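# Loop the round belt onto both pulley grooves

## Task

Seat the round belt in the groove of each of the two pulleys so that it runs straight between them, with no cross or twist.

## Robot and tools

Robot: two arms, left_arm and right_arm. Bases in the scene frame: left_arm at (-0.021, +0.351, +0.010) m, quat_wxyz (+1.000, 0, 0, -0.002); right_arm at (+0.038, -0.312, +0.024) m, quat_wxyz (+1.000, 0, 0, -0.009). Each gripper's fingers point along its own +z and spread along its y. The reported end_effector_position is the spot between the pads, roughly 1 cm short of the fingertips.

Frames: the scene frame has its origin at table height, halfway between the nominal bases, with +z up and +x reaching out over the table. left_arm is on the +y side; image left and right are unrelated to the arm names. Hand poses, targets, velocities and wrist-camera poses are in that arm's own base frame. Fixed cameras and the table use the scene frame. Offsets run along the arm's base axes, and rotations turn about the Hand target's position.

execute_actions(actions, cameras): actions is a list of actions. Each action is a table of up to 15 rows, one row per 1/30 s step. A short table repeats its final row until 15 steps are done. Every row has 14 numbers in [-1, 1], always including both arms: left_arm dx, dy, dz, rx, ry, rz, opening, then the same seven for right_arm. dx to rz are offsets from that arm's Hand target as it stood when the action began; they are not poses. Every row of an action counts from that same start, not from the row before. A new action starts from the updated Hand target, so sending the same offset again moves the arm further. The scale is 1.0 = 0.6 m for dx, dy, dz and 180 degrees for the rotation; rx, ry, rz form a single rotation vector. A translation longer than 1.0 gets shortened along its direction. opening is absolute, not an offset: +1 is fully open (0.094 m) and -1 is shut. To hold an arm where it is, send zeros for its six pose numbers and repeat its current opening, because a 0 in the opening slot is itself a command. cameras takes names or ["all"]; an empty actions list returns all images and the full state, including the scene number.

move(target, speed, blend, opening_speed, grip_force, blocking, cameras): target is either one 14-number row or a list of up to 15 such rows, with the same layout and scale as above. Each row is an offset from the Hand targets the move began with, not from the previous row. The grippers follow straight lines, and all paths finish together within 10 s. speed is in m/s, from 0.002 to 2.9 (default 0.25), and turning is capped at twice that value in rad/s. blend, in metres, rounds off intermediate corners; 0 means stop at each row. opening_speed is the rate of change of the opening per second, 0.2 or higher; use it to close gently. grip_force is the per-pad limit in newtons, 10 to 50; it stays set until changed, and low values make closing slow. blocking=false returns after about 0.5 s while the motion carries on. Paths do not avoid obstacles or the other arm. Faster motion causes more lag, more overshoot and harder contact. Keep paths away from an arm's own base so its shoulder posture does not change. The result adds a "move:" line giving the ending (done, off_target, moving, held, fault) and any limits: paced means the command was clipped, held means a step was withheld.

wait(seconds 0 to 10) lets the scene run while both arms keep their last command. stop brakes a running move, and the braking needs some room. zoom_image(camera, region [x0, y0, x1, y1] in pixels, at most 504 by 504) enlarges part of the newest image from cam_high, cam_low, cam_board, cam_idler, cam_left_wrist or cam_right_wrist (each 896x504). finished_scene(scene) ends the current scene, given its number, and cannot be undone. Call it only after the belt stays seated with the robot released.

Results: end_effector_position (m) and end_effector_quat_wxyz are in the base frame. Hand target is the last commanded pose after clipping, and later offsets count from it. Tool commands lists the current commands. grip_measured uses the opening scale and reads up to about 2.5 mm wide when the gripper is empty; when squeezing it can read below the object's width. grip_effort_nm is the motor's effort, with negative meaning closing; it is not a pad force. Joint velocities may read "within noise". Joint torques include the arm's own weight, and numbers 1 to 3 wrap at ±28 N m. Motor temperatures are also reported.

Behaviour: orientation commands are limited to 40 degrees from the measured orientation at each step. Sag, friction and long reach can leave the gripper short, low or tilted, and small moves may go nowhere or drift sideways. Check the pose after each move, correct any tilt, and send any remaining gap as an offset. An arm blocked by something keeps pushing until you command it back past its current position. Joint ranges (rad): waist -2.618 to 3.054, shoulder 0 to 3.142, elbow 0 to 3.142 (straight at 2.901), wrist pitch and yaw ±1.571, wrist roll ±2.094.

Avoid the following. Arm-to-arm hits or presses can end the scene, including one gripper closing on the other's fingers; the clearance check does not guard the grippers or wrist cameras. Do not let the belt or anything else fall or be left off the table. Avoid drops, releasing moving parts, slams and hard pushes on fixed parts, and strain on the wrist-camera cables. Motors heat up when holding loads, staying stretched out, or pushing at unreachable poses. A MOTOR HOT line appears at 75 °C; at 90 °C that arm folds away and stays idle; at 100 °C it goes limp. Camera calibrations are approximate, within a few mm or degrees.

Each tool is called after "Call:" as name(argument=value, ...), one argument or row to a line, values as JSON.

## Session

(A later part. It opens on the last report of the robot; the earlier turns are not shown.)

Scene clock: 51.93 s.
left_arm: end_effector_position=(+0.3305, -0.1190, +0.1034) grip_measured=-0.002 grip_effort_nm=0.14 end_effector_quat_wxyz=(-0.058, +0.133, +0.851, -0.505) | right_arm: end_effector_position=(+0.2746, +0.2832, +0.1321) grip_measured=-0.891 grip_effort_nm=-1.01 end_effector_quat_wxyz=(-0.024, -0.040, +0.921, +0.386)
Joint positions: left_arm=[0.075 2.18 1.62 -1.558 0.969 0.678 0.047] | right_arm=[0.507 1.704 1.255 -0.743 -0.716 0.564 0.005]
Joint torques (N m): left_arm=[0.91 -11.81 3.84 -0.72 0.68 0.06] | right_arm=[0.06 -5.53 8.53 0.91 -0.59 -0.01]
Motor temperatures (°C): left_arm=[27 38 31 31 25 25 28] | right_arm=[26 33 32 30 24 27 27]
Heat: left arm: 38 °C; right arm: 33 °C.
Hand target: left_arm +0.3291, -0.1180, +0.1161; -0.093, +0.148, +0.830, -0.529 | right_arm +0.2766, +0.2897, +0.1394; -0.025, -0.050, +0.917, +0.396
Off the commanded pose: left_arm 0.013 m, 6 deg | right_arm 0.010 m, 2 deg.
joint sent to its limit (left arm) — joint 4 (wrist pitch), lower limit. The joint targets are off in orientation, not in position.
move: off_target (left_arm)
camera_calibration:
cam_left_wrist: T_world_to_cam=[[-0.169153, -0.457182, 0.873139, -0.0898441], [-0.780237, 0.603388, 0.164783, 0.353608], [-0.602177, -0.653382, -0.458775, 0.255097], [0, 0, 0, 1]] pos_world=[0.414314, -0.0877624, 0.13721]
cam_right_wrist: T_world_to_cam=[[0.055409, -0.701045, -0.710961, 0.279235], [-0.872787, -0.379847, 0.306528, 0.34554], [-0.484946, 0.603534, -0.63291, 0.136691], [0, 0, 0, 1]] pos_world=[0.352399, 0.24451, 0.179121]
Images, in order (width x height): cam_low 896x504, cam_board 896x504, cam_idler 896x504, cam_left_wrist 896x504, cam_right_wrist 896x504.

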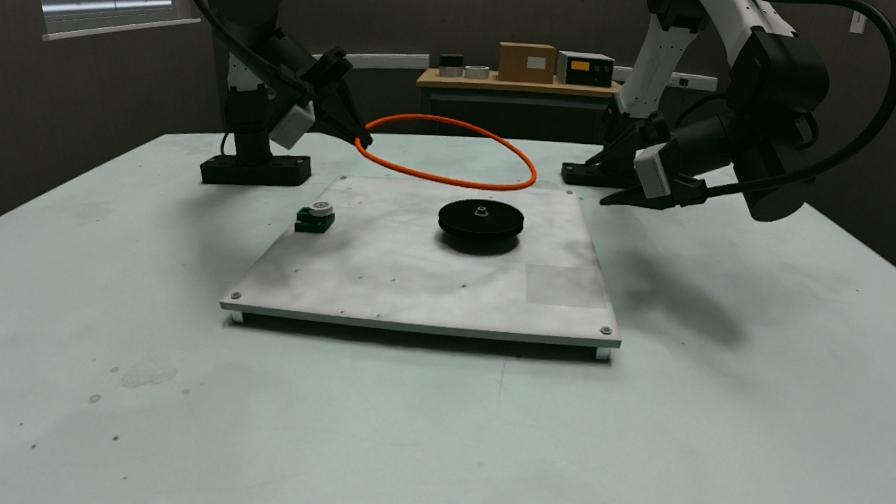

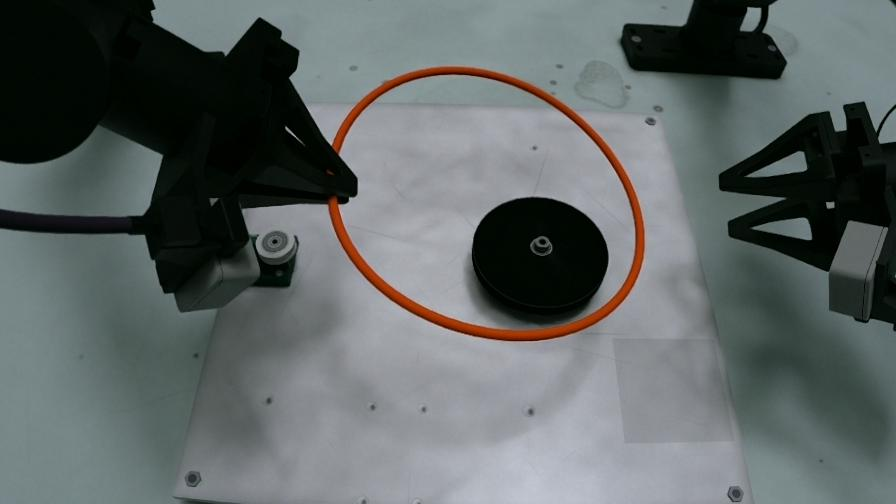

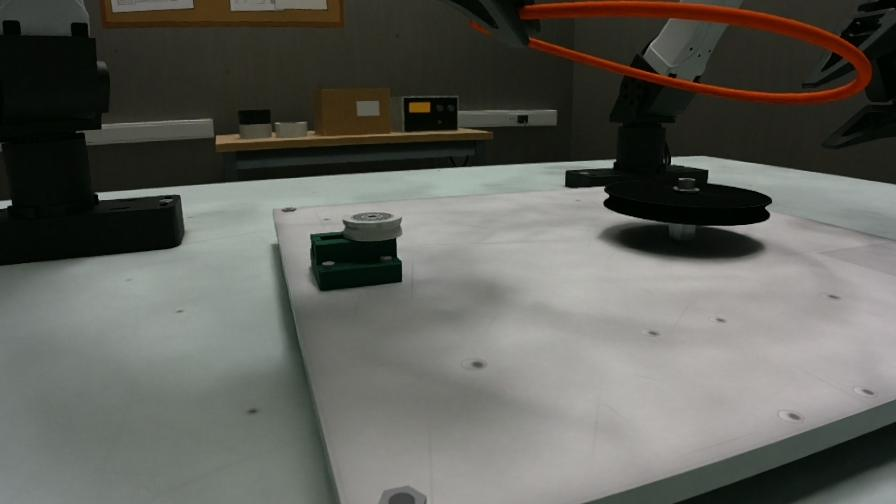

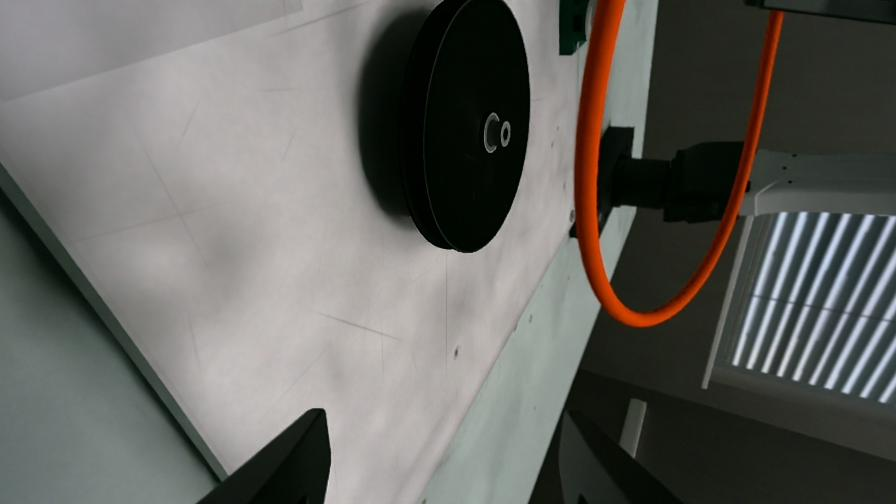

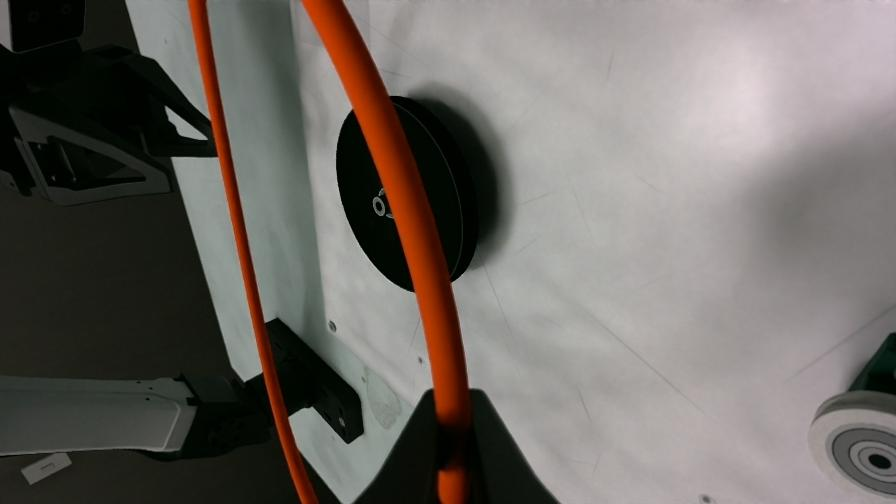

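Call:
move(
  target=[0,0,0,0,0,0,0,-0.03,0.025,-0.085,0,0,0,-1],
  speed=0.1,
  cameras=["cam_low","cam_board","cam_idler","cam_left_wrist","cam_right_wrist"],
)

Scene clock: 54.03 s.
left_arm: end_effector_position=(+0.3305, -0.1190, +0.1034) grip_measured=-0.002 grip_effort_nm=0.14 end_effector_quat_wxyz=(-0.058, +0.133, +0.851, -0.505) | right_arm: end_effector_position=(+0.2578, +0.3029, +0.0929) grip_measured=-0.891 grip_effort_nm=-1.01 end_effector_quat_wxyz=(-0.027, -0.051, +0.916, +0.397)
Joint positions: left_arm=[0.075 2.18 1.62 -1.558 0.969 0.678 0.047] | right_arm=[0.574 1.726 1.097 -0.506 -0.716 0.629 0.005]
Joint torques (N m): left_arm=[0.91 -11.79 3.82 -0.72 0.67 0.06] | right_arm=[0.39 -5.91 5.31 1.33 -0.27 0.14]
Heat: left arm: 38 °C; right arm: 33 °C.
Hand target: left_arm +0.3291, -0.1180, +0.1161; -0.093, +0.148, +0.830, -0.529 | right_arm +0.2585, +0.3047, +0.0884; -0.025, -0.050, +0.917, +0.396
Off the commanded pose: left_arm 0.013 m, 6 deg | right_arm 0.005 m, 0 deg.
joint sent to its limit (left arm) — joint 4 (wrist pitch), lower limit. The joint targets are off in orientation, not in position.
move: off_target (left_arm)
camera_calibration:
cam_left_wrist: T_world_to_cam=[[-0.169153, -0.457182, 0.873139, -0.0898441], [-0.780237, 0.603388, 0.164783, 0.353608], [-0.602177, -0.653382, -0.458775, 0.255097], [0, 0, 0, 1]] pos_world=[0.414314, -0.0877624, 0.13721]
cam_right_wrist: T_world_to_cam=[[0.0734332, -0.681644, -0.727989, 0.257149], [-0.864877, -0.406994, 0.293843, 0.357716], [-0.496584, 0.608043, -0.619425, 0.0922309], [0, 0, 0, 1]] pos_world=[0.336297, 0.264792, 0.139219]
Images, in order (width x height): cam_low 896x504, cam_board 896x504, cam_idler 896x504, cam_left_wrist 896x504, cam_right_wrist 896x504.

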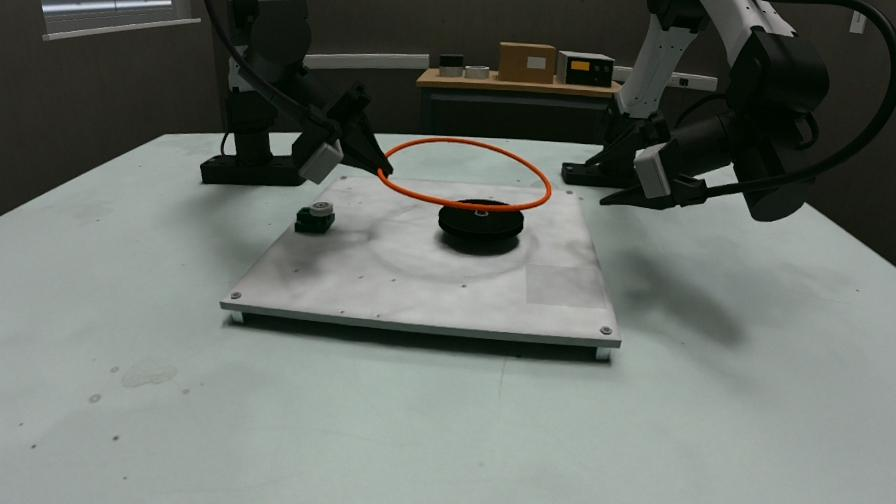

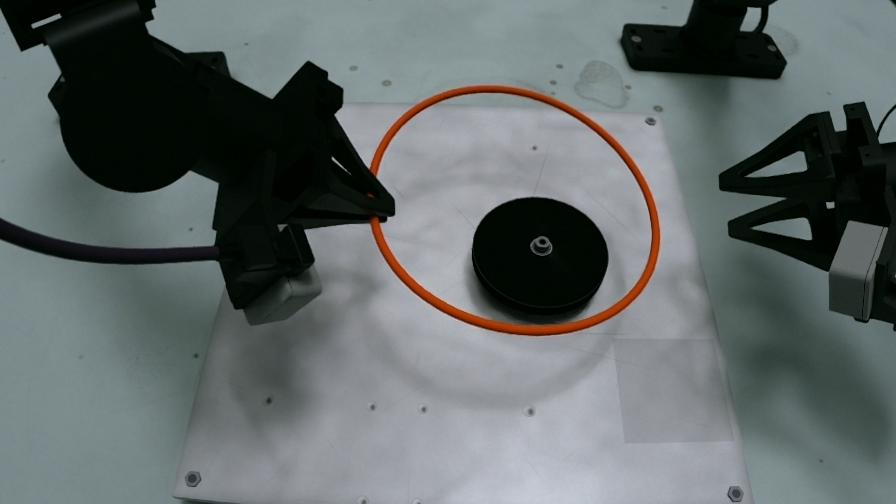

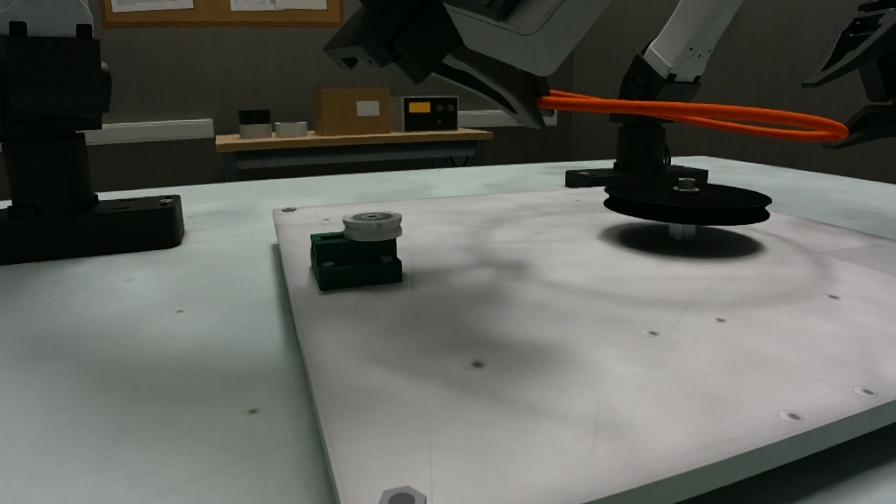

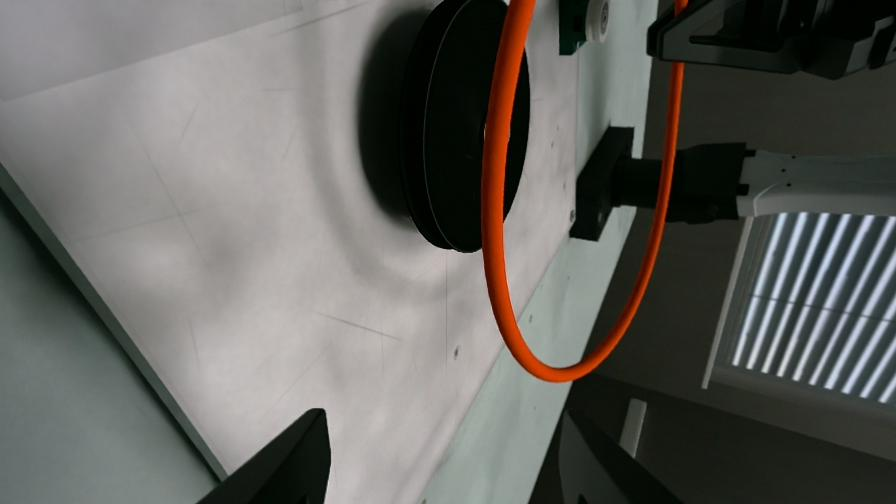

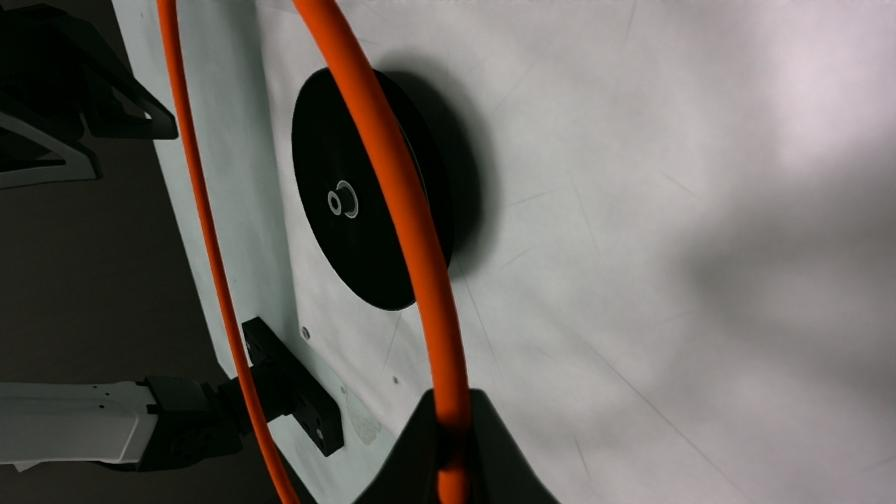

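Call:
move(
  target=[0,0,0,0,0,0,0,0,0,-0.072,0,0,0,-1],
  speed=0.08,
  cameras=["cam_low","cam_board","cam_idler","cam_left_wrist"],
)

Scene clock: 56.13 s.
left_arm: end_effector_position=(+0.3305, -0.1190, +0.1034) grip_measured=-0.002 grip_effort_nm=0.14 end_effector_quat_wxyz=(-0.058, +0.133, +0.851, -0.505) | right_arm: end_effector_position=(+0.2581, +0.3031, +0.0494) grip_measured=-0.891 grip_effort_nm=-1.01 end_effector_quat_wxyz=(-0.027, -0.050, +0.916, +0.397)
Joint positions: left_arm=[0.075 2.18 1.62 -1.558 0.969 0.678 0.047] | right_arm=[0.574 1.806 1.002 -0.332 -0.716 0.63 0.005]
Joint torques (N m): left_arm=[0.91 -11.81 3.84 -0.72 0.67 0.05] | right_arm=[0.38 -6.16 5.01 1.37 -0.24 0.17]
Heat: left arm: 38 °C; right arm: 33 °C.
Hand target: left_arm +0.3291, -0.1180, +0.1161; -0.093, +0.148, +0.830, -0.529 | right_arm +0.2585, +0.3047, +0.0451; -0.025, -0.050, +0.917, +0.396
Off the commanded pose: left_arm 0.013 m, 6 deg | right_arm 0.005 m, 0 deg.
joint sent to its limit (left arm) — joint 4 (wrist pitch), lower limit. The joint targets are off in orientation, not in position.
move: off_target (left_arm)
camera_calibration:
cam_left_wrist: T_world_to_cam=[[-0.169153, -0.457182, 0.873139, -0.0898441], [-0.780237, 0.603388, 0.164783, 0.353608], [-0.602177, -0.653382, -0.458775, 0.255097], [0, 0, 0, 1]] pos_world=[0.414314, -0.0877624, 0.13721]
Images, in order (width x height): cam_low 896x504, cam_board 896x504, cam_idler 896x504, cam_left_wrist 896x504.

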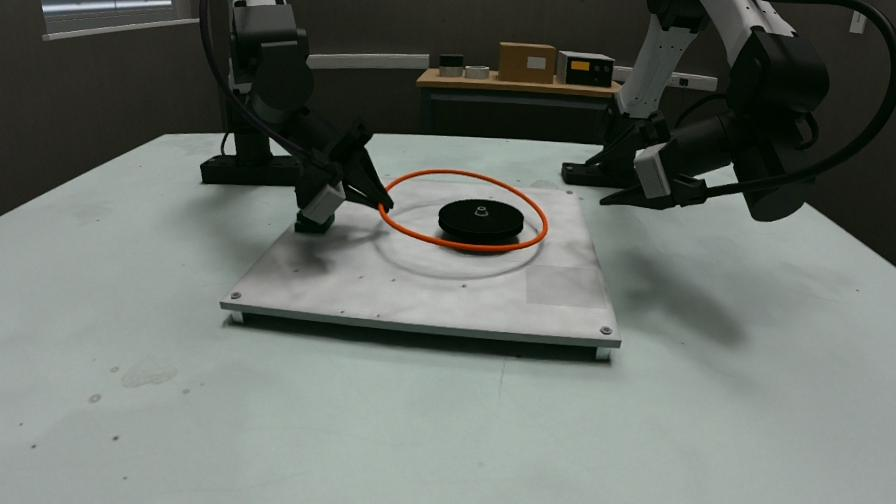

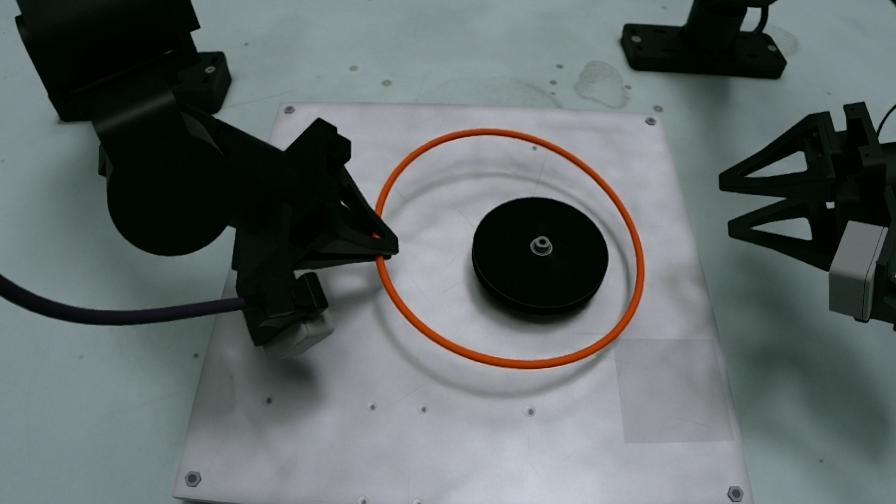

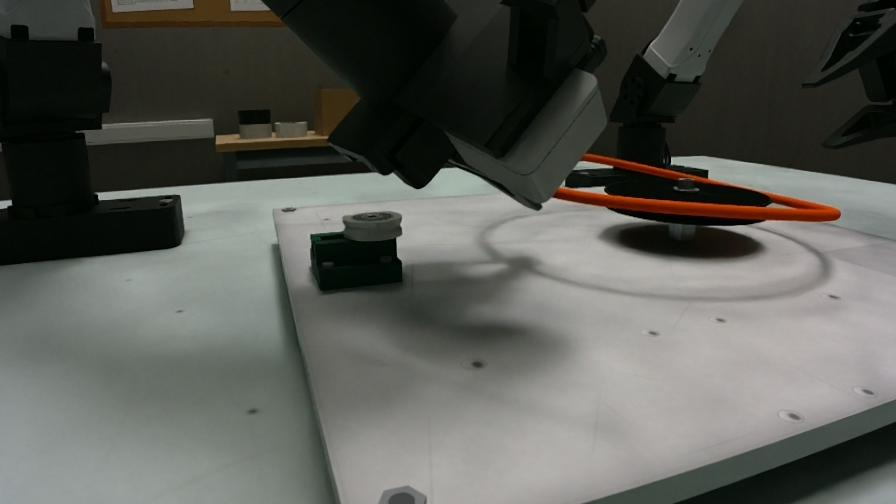

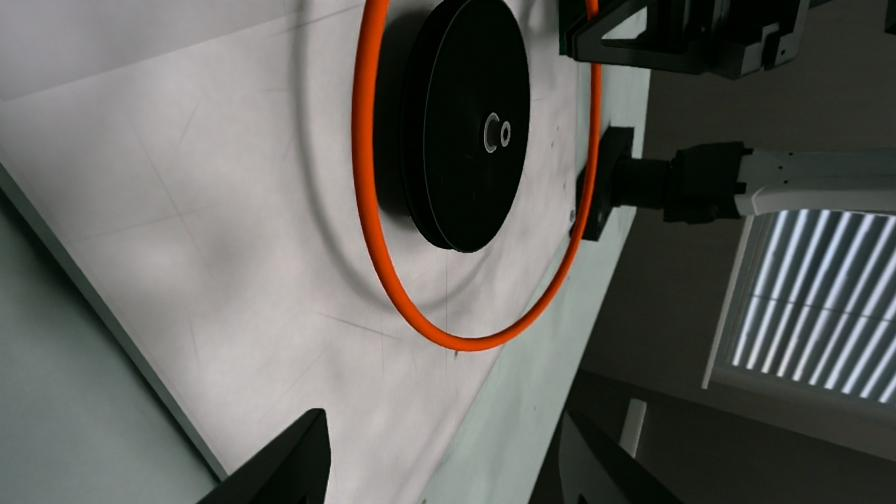

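Call:
move(
  target=[0,0,0,0,0,0,0,0.005,-0.055,0.005,0,0,0,-1],
  speed=0.06,
  cameras=["cam_low","cam_board","cam_idler","cam_left_wrist"],
)

Call:
zoom_image(
  camera="cam_idler",
  region=[560, 130, 860, 260],
)

Scene clock: 58.07 s.
left_arm: end_effector_position=(+0.3305, -0.1190, +0.1034) grip_measured=-0.002 grip_effort_nm=0.14 end_effector_quat_wxyz=(-0.058, +0.133, +0.851, -0.505) | right_arm: end_effector_position=(+0.2638, +0.2715, +0.0376) grip_measured=-0.891 grip_effort_nm=-1.01 end_effector_quat_wxyz=(-0.030, -0.042, +0.922, +0.384)
Joint positions: left_arm=[0.075 2.18 1.62 -1.558 0.969 0.678 0.047] | right_arm=[0.49 1.806 0.974 -0.39 -0.726 0.532 0.005]
Joint torques (N m): left_arm=[0.91 -11.81 3.84 -0.72 0.68 0.06] | right_arm=[-0.81 -9.31 4.81 0.88 -0.56 -0.02]
Heat: left arm: 39 °C; right arm: 33 °C.
Hand target: left_arm +0.3291, -0.1180, +0.1161; -0.093, +0.148, +0.830, -0.529 | right_arm +0.2616, +0.2717, +0.0481; -0.025, -0.050, +0.917, +0.396
Off the commanded pose: left_arm 0.013 m, 6 deg | right_arm 0.011 m, 2 deg.
joint sent to its limit (left arm) — joint 4 (wrist pitch), lower limit. The joint targets are off in orientation, not in position.
move: off_target (left_arm, right_arm)
camera_calibration:
cam_left_wrist: T_world_to_cam=[[-0.169153, -0.457182, 0.873139, -0.0898441], [-0.780237, 0.603388, 0.164783, 0.353608], [-0.602177, -0.653382, -0.458775, 0.255097], [0, 0, 0, 1]] pos_world=[0.414314, -0.0877624, 0.13721]
Images, in order (width x height): cam_low 896x504, cam_board 896x504, cam_idler 896x504, cam_left_wrist 896x504.

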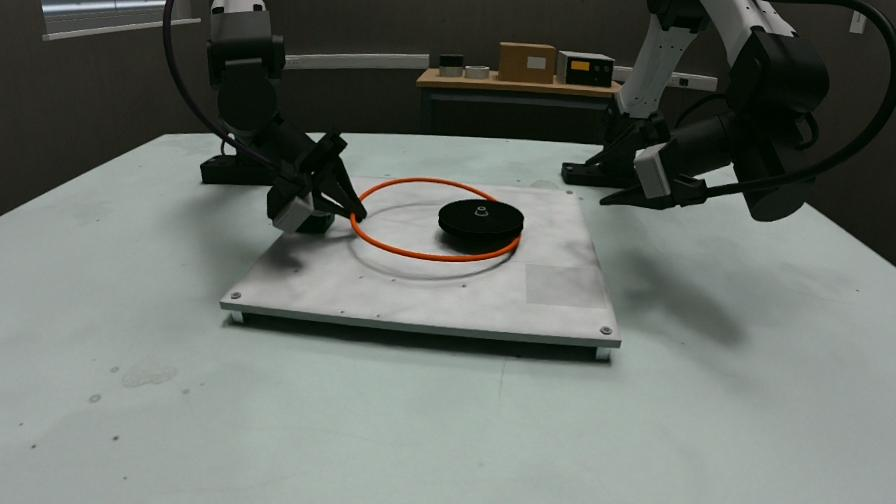

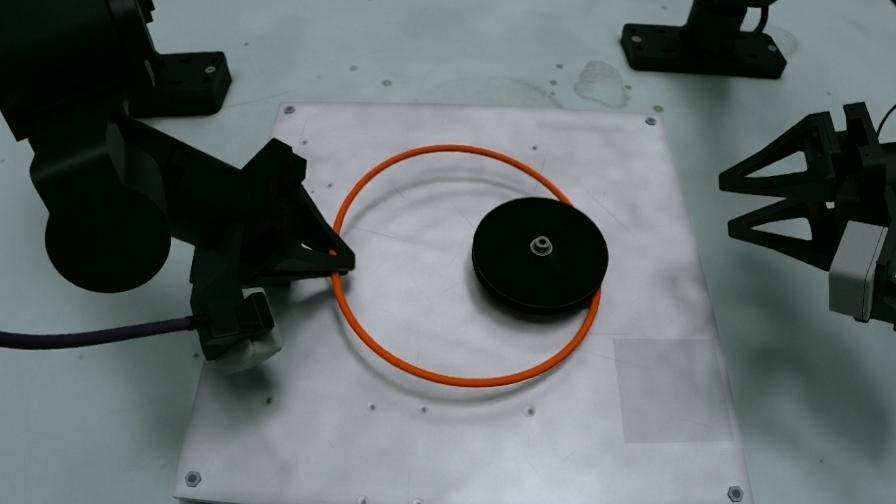

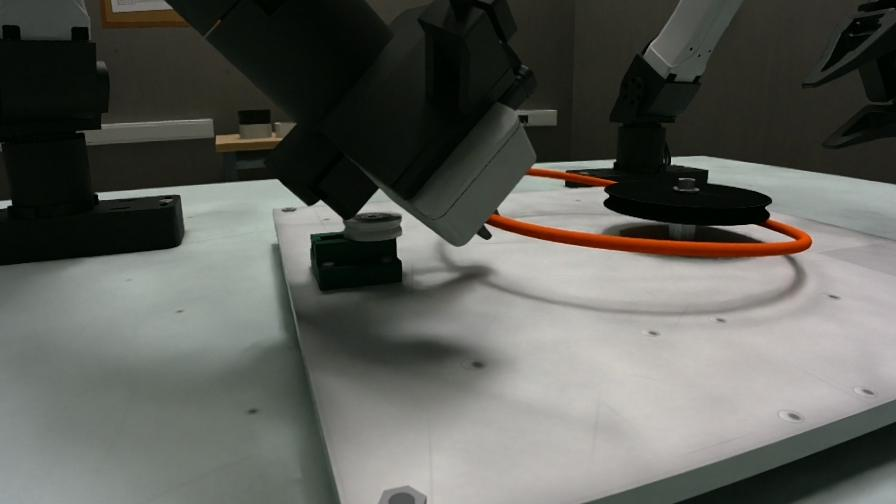

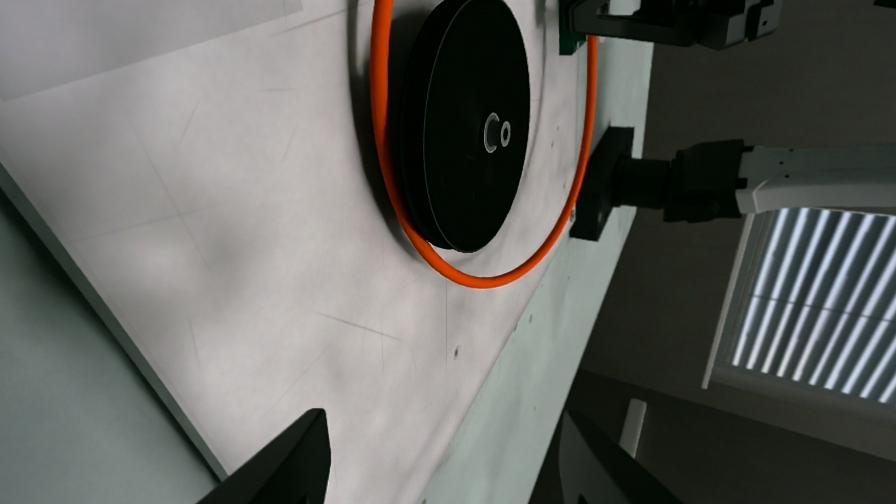

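Scaled by 1.680 from the camera's 896x504 image, which has a finer 1280x720 frame.

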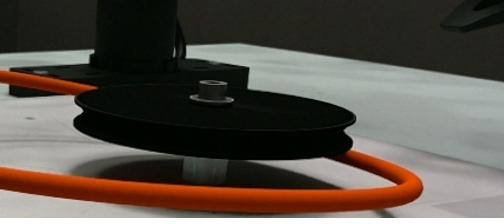

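Call:
move(
  target=[
    [0,0,0,0,0,0,0,-0.005,0.055,0.01,0,0,0,-1],
    [0,0,0,0,0,0,0,-0.005,0.055,0.03,0,-0.05,0,-1],
    [0,0,0,0,0,0,0,-0.003,-0.005,0.03,0,-0.05,0,-1],
  ],
  speed=0.07,
  cameras=["cam_board","cam_idler","cam_left_wrist"],
)

Call:
zoom_image(
  camera="cam_idler",
  region=[560, 130, 860, 260],
)

Scene clock: 62.10 s.
left_arm: end_effector_position=(+0.3305, -0.1190, +0.1034) grip_measured=-0.002 grip_effort_nm=0.14 end_effector_quat_wxyz=(-0.058, +0.133, +0.851, -0.505) | right_arm: end_effector_position=(+0.2626, +0.2692, +0.0568) grip_measured=-0.891 grip_effort_nm=-1.01 end_effector_quat_wxyz=(+0.042, -0.073, +0.921, +0.381)
Joint positions: left_arm=[0.075 2.18 1.62 -1.558 0.969 0.678 0.047] | right_arm=[0.514 1.675 0.89 -0.308 -0.65 0.519 0.005]
Joint torques (N m): left_arm=[0.91 -11.81 3.84 -0.72 0.68 0.06] | right_arm=[-0.77 -8.7 5.24 1.07 -0.45 -0.02]
Heat: left arm: 39 °C; right arm: 34 °C.
Hand target: left_arm +0.3291, -0.1180, +0.1161; -0.093, +0.148, +0.830, -0.529 | right_arm +0.2599, +0.2686, +0.0662; +0.047, -0.081, +0.916, +0.391
Off the commanded pose: left_arm 0.013 m, 6 deg | right_arm 0.010 m, 2 deg.
joint sent to its limit (left arm) — joint 4 (wrist pitch), lower limit. The joint targets are off in orientation, not in position.
move: off_target (left_arm)
camera_calibration:
cam_left_wrist: T_world_to_cam=[[-0.169153, -0.457182, 0.873139, -0.0898441], [-0.780237, 0.603388, 0.164783, 0.353608], [-0.602177, -0.653382, -0.458775, 0.255097], [0, 0, 0, 1]] pos_world=[0.414314, -0.0877624, 0.13721]
Images, in order (width x height): cam_board 896x504, cam_idler 896x504, cam_left_wrist 896x504.

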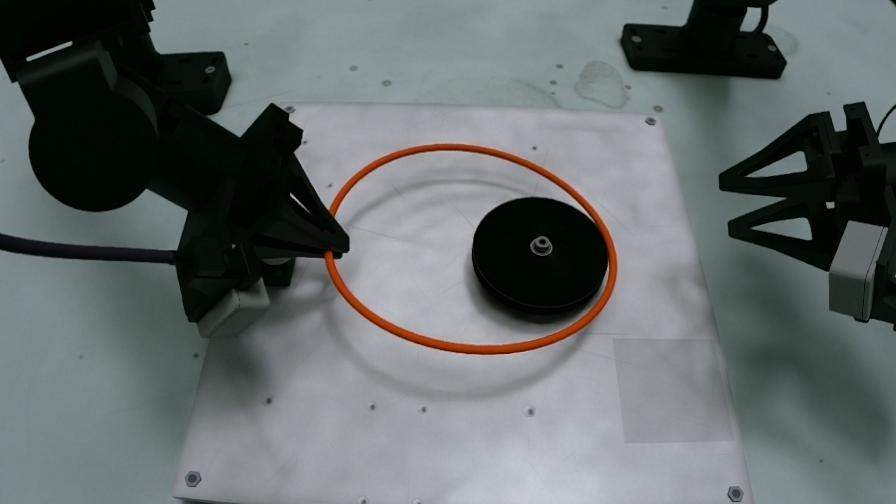

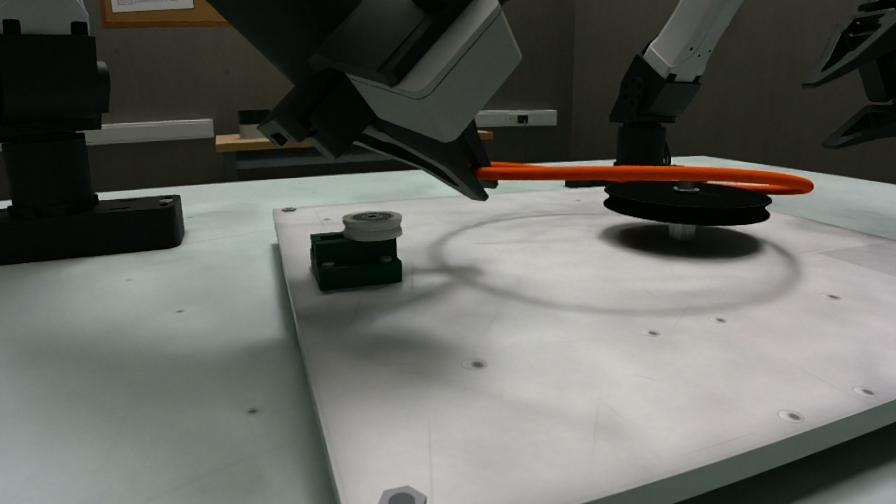

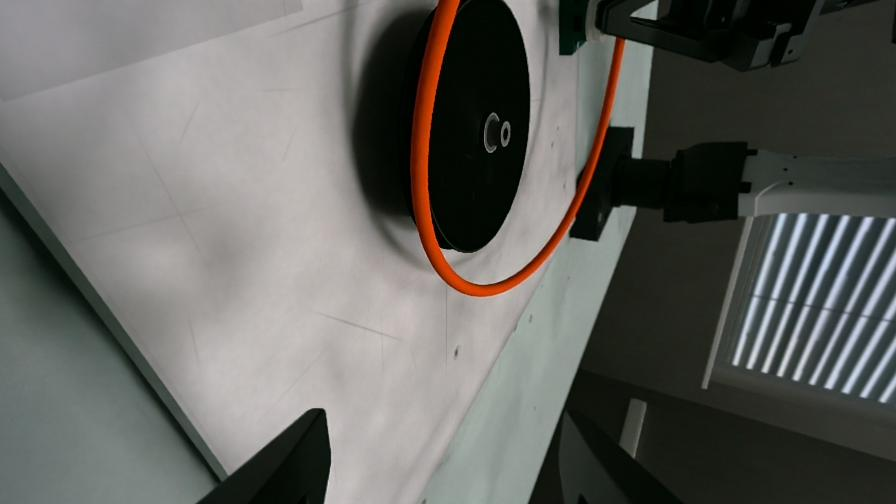

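Scaled by 1.680 from the camera's 896x504 image, which has a finer 1280x720 frame.

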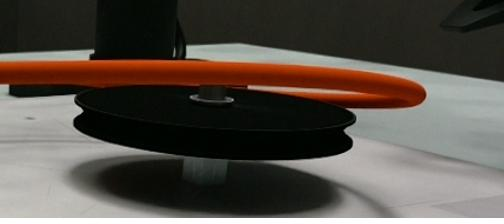

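Call:
move(
  target=[
    [0,0,0,0,0,0,0,0.002,0.02,-0.023,0,0,0,-1],
    [0,0,0,0,0,0,0,0.002,-0.02,-0.023,0,0,0,-1],
  ],
  speed=0.06,
  cameras=["cam_board","cam_idler","cam_left_wrist"],
)

Call:
zoom_image(
  camera="cam_idler",
  region=[560, 130, 860, 260],
)

Call:
zoom_image(
  camera="cam_left_wrist",
  region=[340, 0, 640, 300],
)

Scene clock: 64.73 s.
left_arm: end_effector_position=(+0.3305, -0.1190, +0.1034) grip_measured=-0.002 grip_effort_nm=0.14 end_effector_quat_wxyz=(-0.058, +0.133, +0.851, -0.505) | right_arm: end_effector_position=(+0.2638, +0.2567, +0.0457) grip_measured=-0.891 grip_effort_nm=-1.01 end_effector_quat_wxyz=(+0.045, -0.074, +0.920, +0.381)
Joint positions: left_arm=[0.075 2.18 1.62 -1.558 0.969 0.678 0.047] | right_arm=[0.475 1.683 0.85 -0.279 -0.666 0.476 0.005]
Joint torques (N m): left_arm=[0.91 -11.81 3.84 -0.72 0.68 0.06] | right_arm=[-0.55 -7.65 4.72 1.13 -0.48 -0.06]
Heat: left arm: 39 °C; right arm: 34 °C.
Hand target: left_arm +0.3291, -0.1180, +0.1161; -0.093, +0.148, +0.830, -0.529 | right_arm +0.2609, +0.2566, +0.0523; +0.047, -0.081, +0.916, +0.391
Off the commanded pose: left_arm 0.013 m, 6 deg | right_arm 0.007 m, 1 deg.
joint sent to its limit (left arm) — joint 4 (wrist pitch), lower limit. The joint targets are off in orientation, not in position.
move: off_target (left_arm)
camera_calibration:
cam_left_wrist: T_world_to_cam=[[-0.169153, -0.457182, 0.873139, -0.0898441], [-0.780237, 0.603388, 0.164783, 0.353608], [-0.602177, -0.653382, -0.458775, 0.255097], [0, 0, 0, 1]] pos_world=[0.414314, -0.0877624, 0.13721]
Images, in order (width x height): cam_board 896x504, cam_idler 896x504, cam_left_wrist 896x504.

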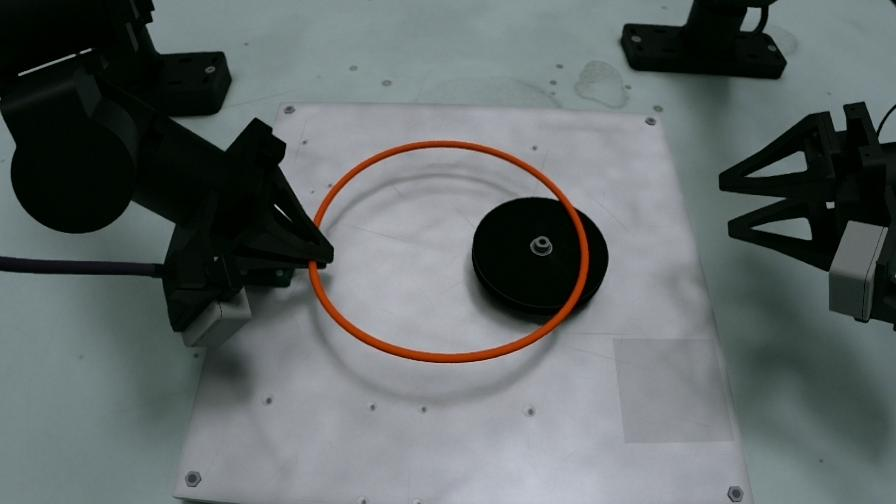

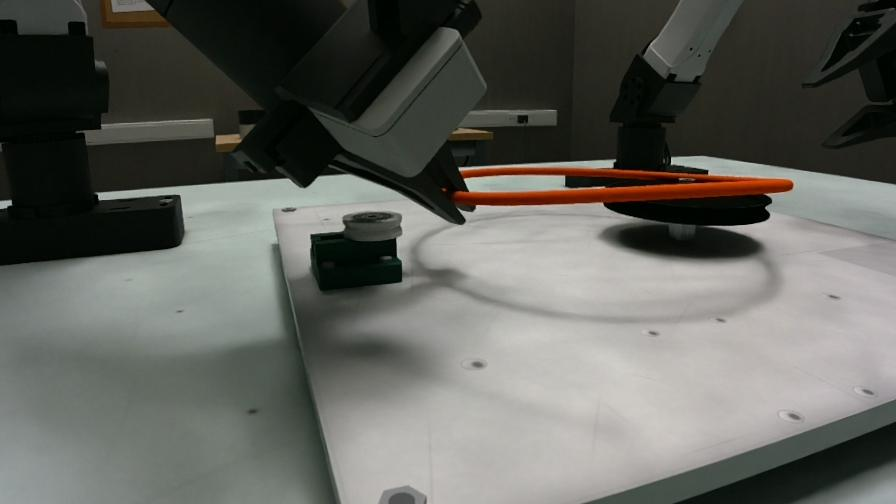

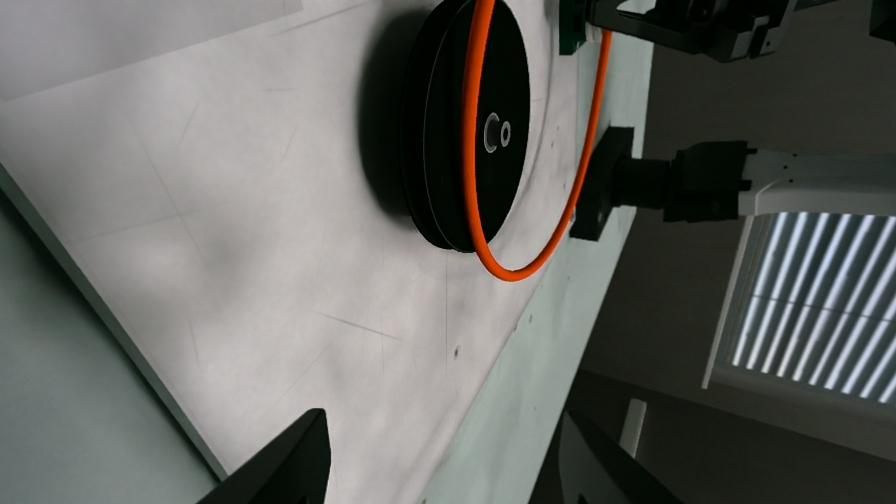

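Scaled by 1.680 from the camera's 896x504 image, which has a finer 1280x720 frame.

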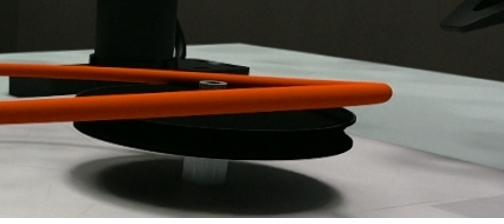

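Scaled by 1.680 from the camera's 896x504 image, which has a finer 1280x720 frame.

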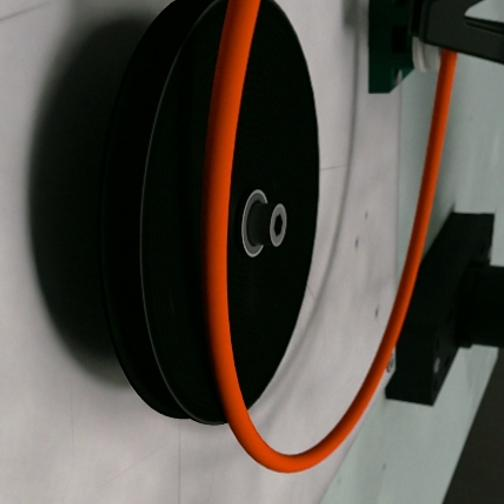

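Call:
move(
  target=[
    [0,0,0,0,0,0,0,0,0.01,0.035,0,0,0,-1],
    [0,0,0,0,0,0,0,0.003,0.08,0.035,0,0,0,-1],
    [0,0,0,0,0,0,0,0.003,0.08,-0.013,0,0,0,-1],
    [0,0,0,0,0,0,0,0.003,0.035,-0.013,0,0,0,-1],
  ],
  speed=0.08,
  blend=[0.008,0.008,0,0],
  cameras=["cam_board","cam_idler","cam_left_wrist"],
)

Call:
zoom_image(
  camera="cam_idler",
  region=[560, 130, 860, 260],
)

Call:
zoom_image(
  camera="cam_left_wrist",
  region=[340, 0, 640, 300],
)

Scene clock: 68.50 s.
left_arm: end_effector_position=(+0.3305, -0.1190, +0.1034) grip_measured=-0.002 grip_effort_nm=0.14 end_effector_quat_wxyz=(-0.058, +0.133, +0.851, -0.505) | right_arm: end_effector_position=(+0.2648, +0.2771, +0.0338) grip_measured=-0.891 grip_effort_nm=-1.01 end_effector_quat_wxyz=(+0.041, -0.072, +0.922, +0.379)
Joint positions: left_arm=[0.075 2.18 1.62 -1.558 0.969 0.678 0.047] | right_arm=[0.534 1.748 0.867 -0.201 -0.639 0.543 0.005]
Joint torques (N m): left_arm=[0.91 -11.81 3.82 -0.72 0.67 0.06] | right_arm=[-0.43 -8.87 4.93 1.17 -0.51 -0.05]
Heat: left arm: 40 °C; right arm: 34 °C.
Hand target: left_arm +0.3291, -0.1180, +0.1161; -0.093, +0.148, +0.830, -0.529 | right_arm +0.2628, +0.2776, +0.0445; +0.047, -0.081, +0.916, +0.391
Off the commanded pose: left_arm 0.013 m, 6 deg | right_arm 0.011 m, 2 deg.
joint sent to its limit (left arm) — joint 4 (wrist pitch), lower limit. The joint targets are off in orientation, not in position.
move: off_target (left_arm, right_arm)
camera_calibration:
cam_left_wrist: T_world_to_cam=[[-0.169153, -0.457182, 0.873139, -0.0898441], [-0.780237, 0.603388, 0.164783, 0.353608], [-0.602177, -0.653382, -0.458775, 0.255097], [0, 0, 0, 1]] pos_world=[0.414314, -0.0877624, 0.13721]
Images, in order (width x height): cam_board 896x504, cam_idler 896x504, cam_left_wrist 896x504.

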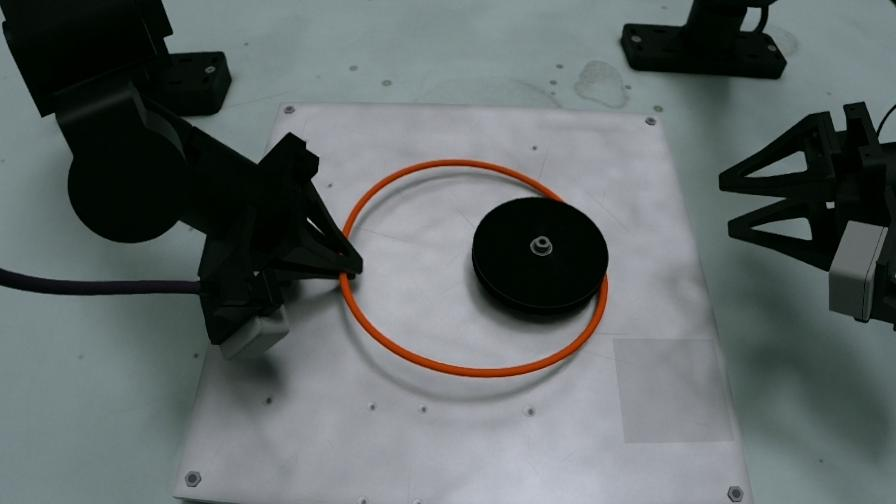

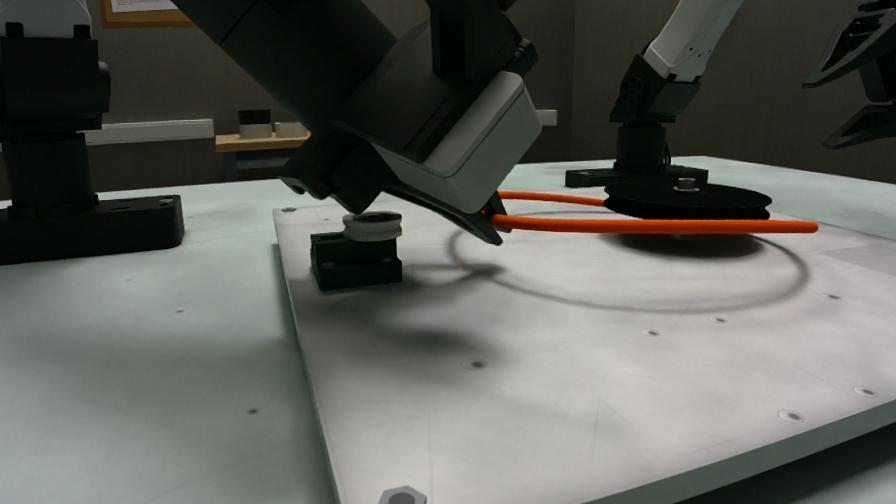

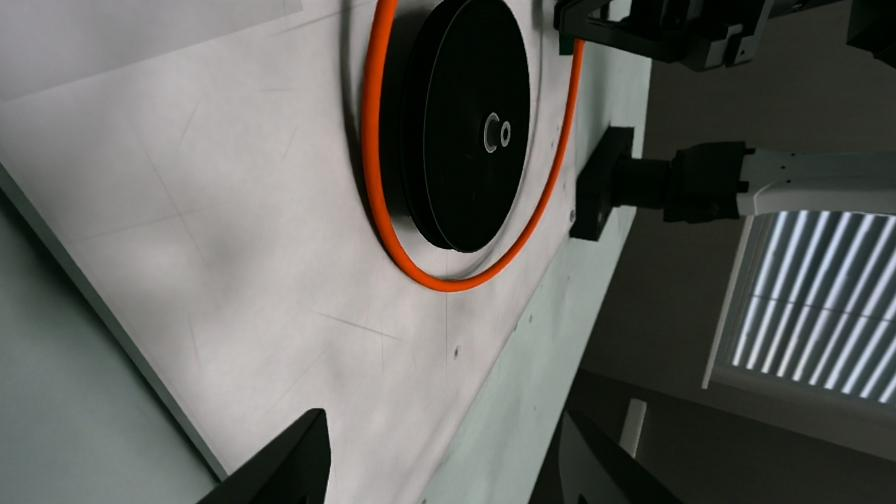

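Scaled by 1.680 from the camera's 896x504 image, which has a finer 1280x720 frame.

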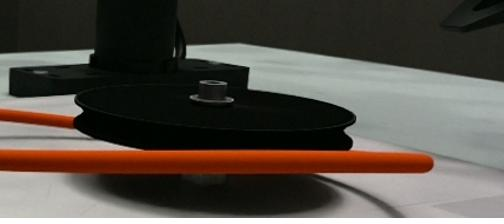

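Scaled by 1.680 from the camera's 896x504 image, which has a finer 1280x720 frame.

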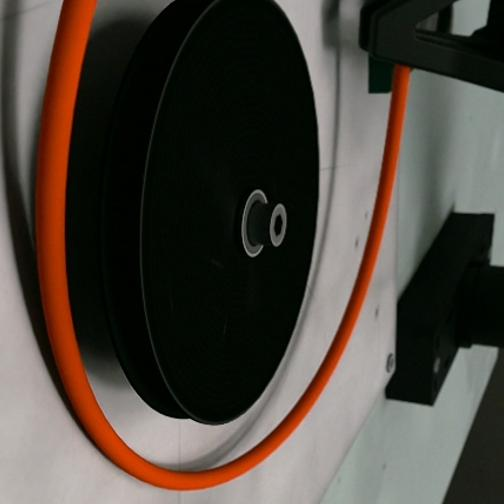

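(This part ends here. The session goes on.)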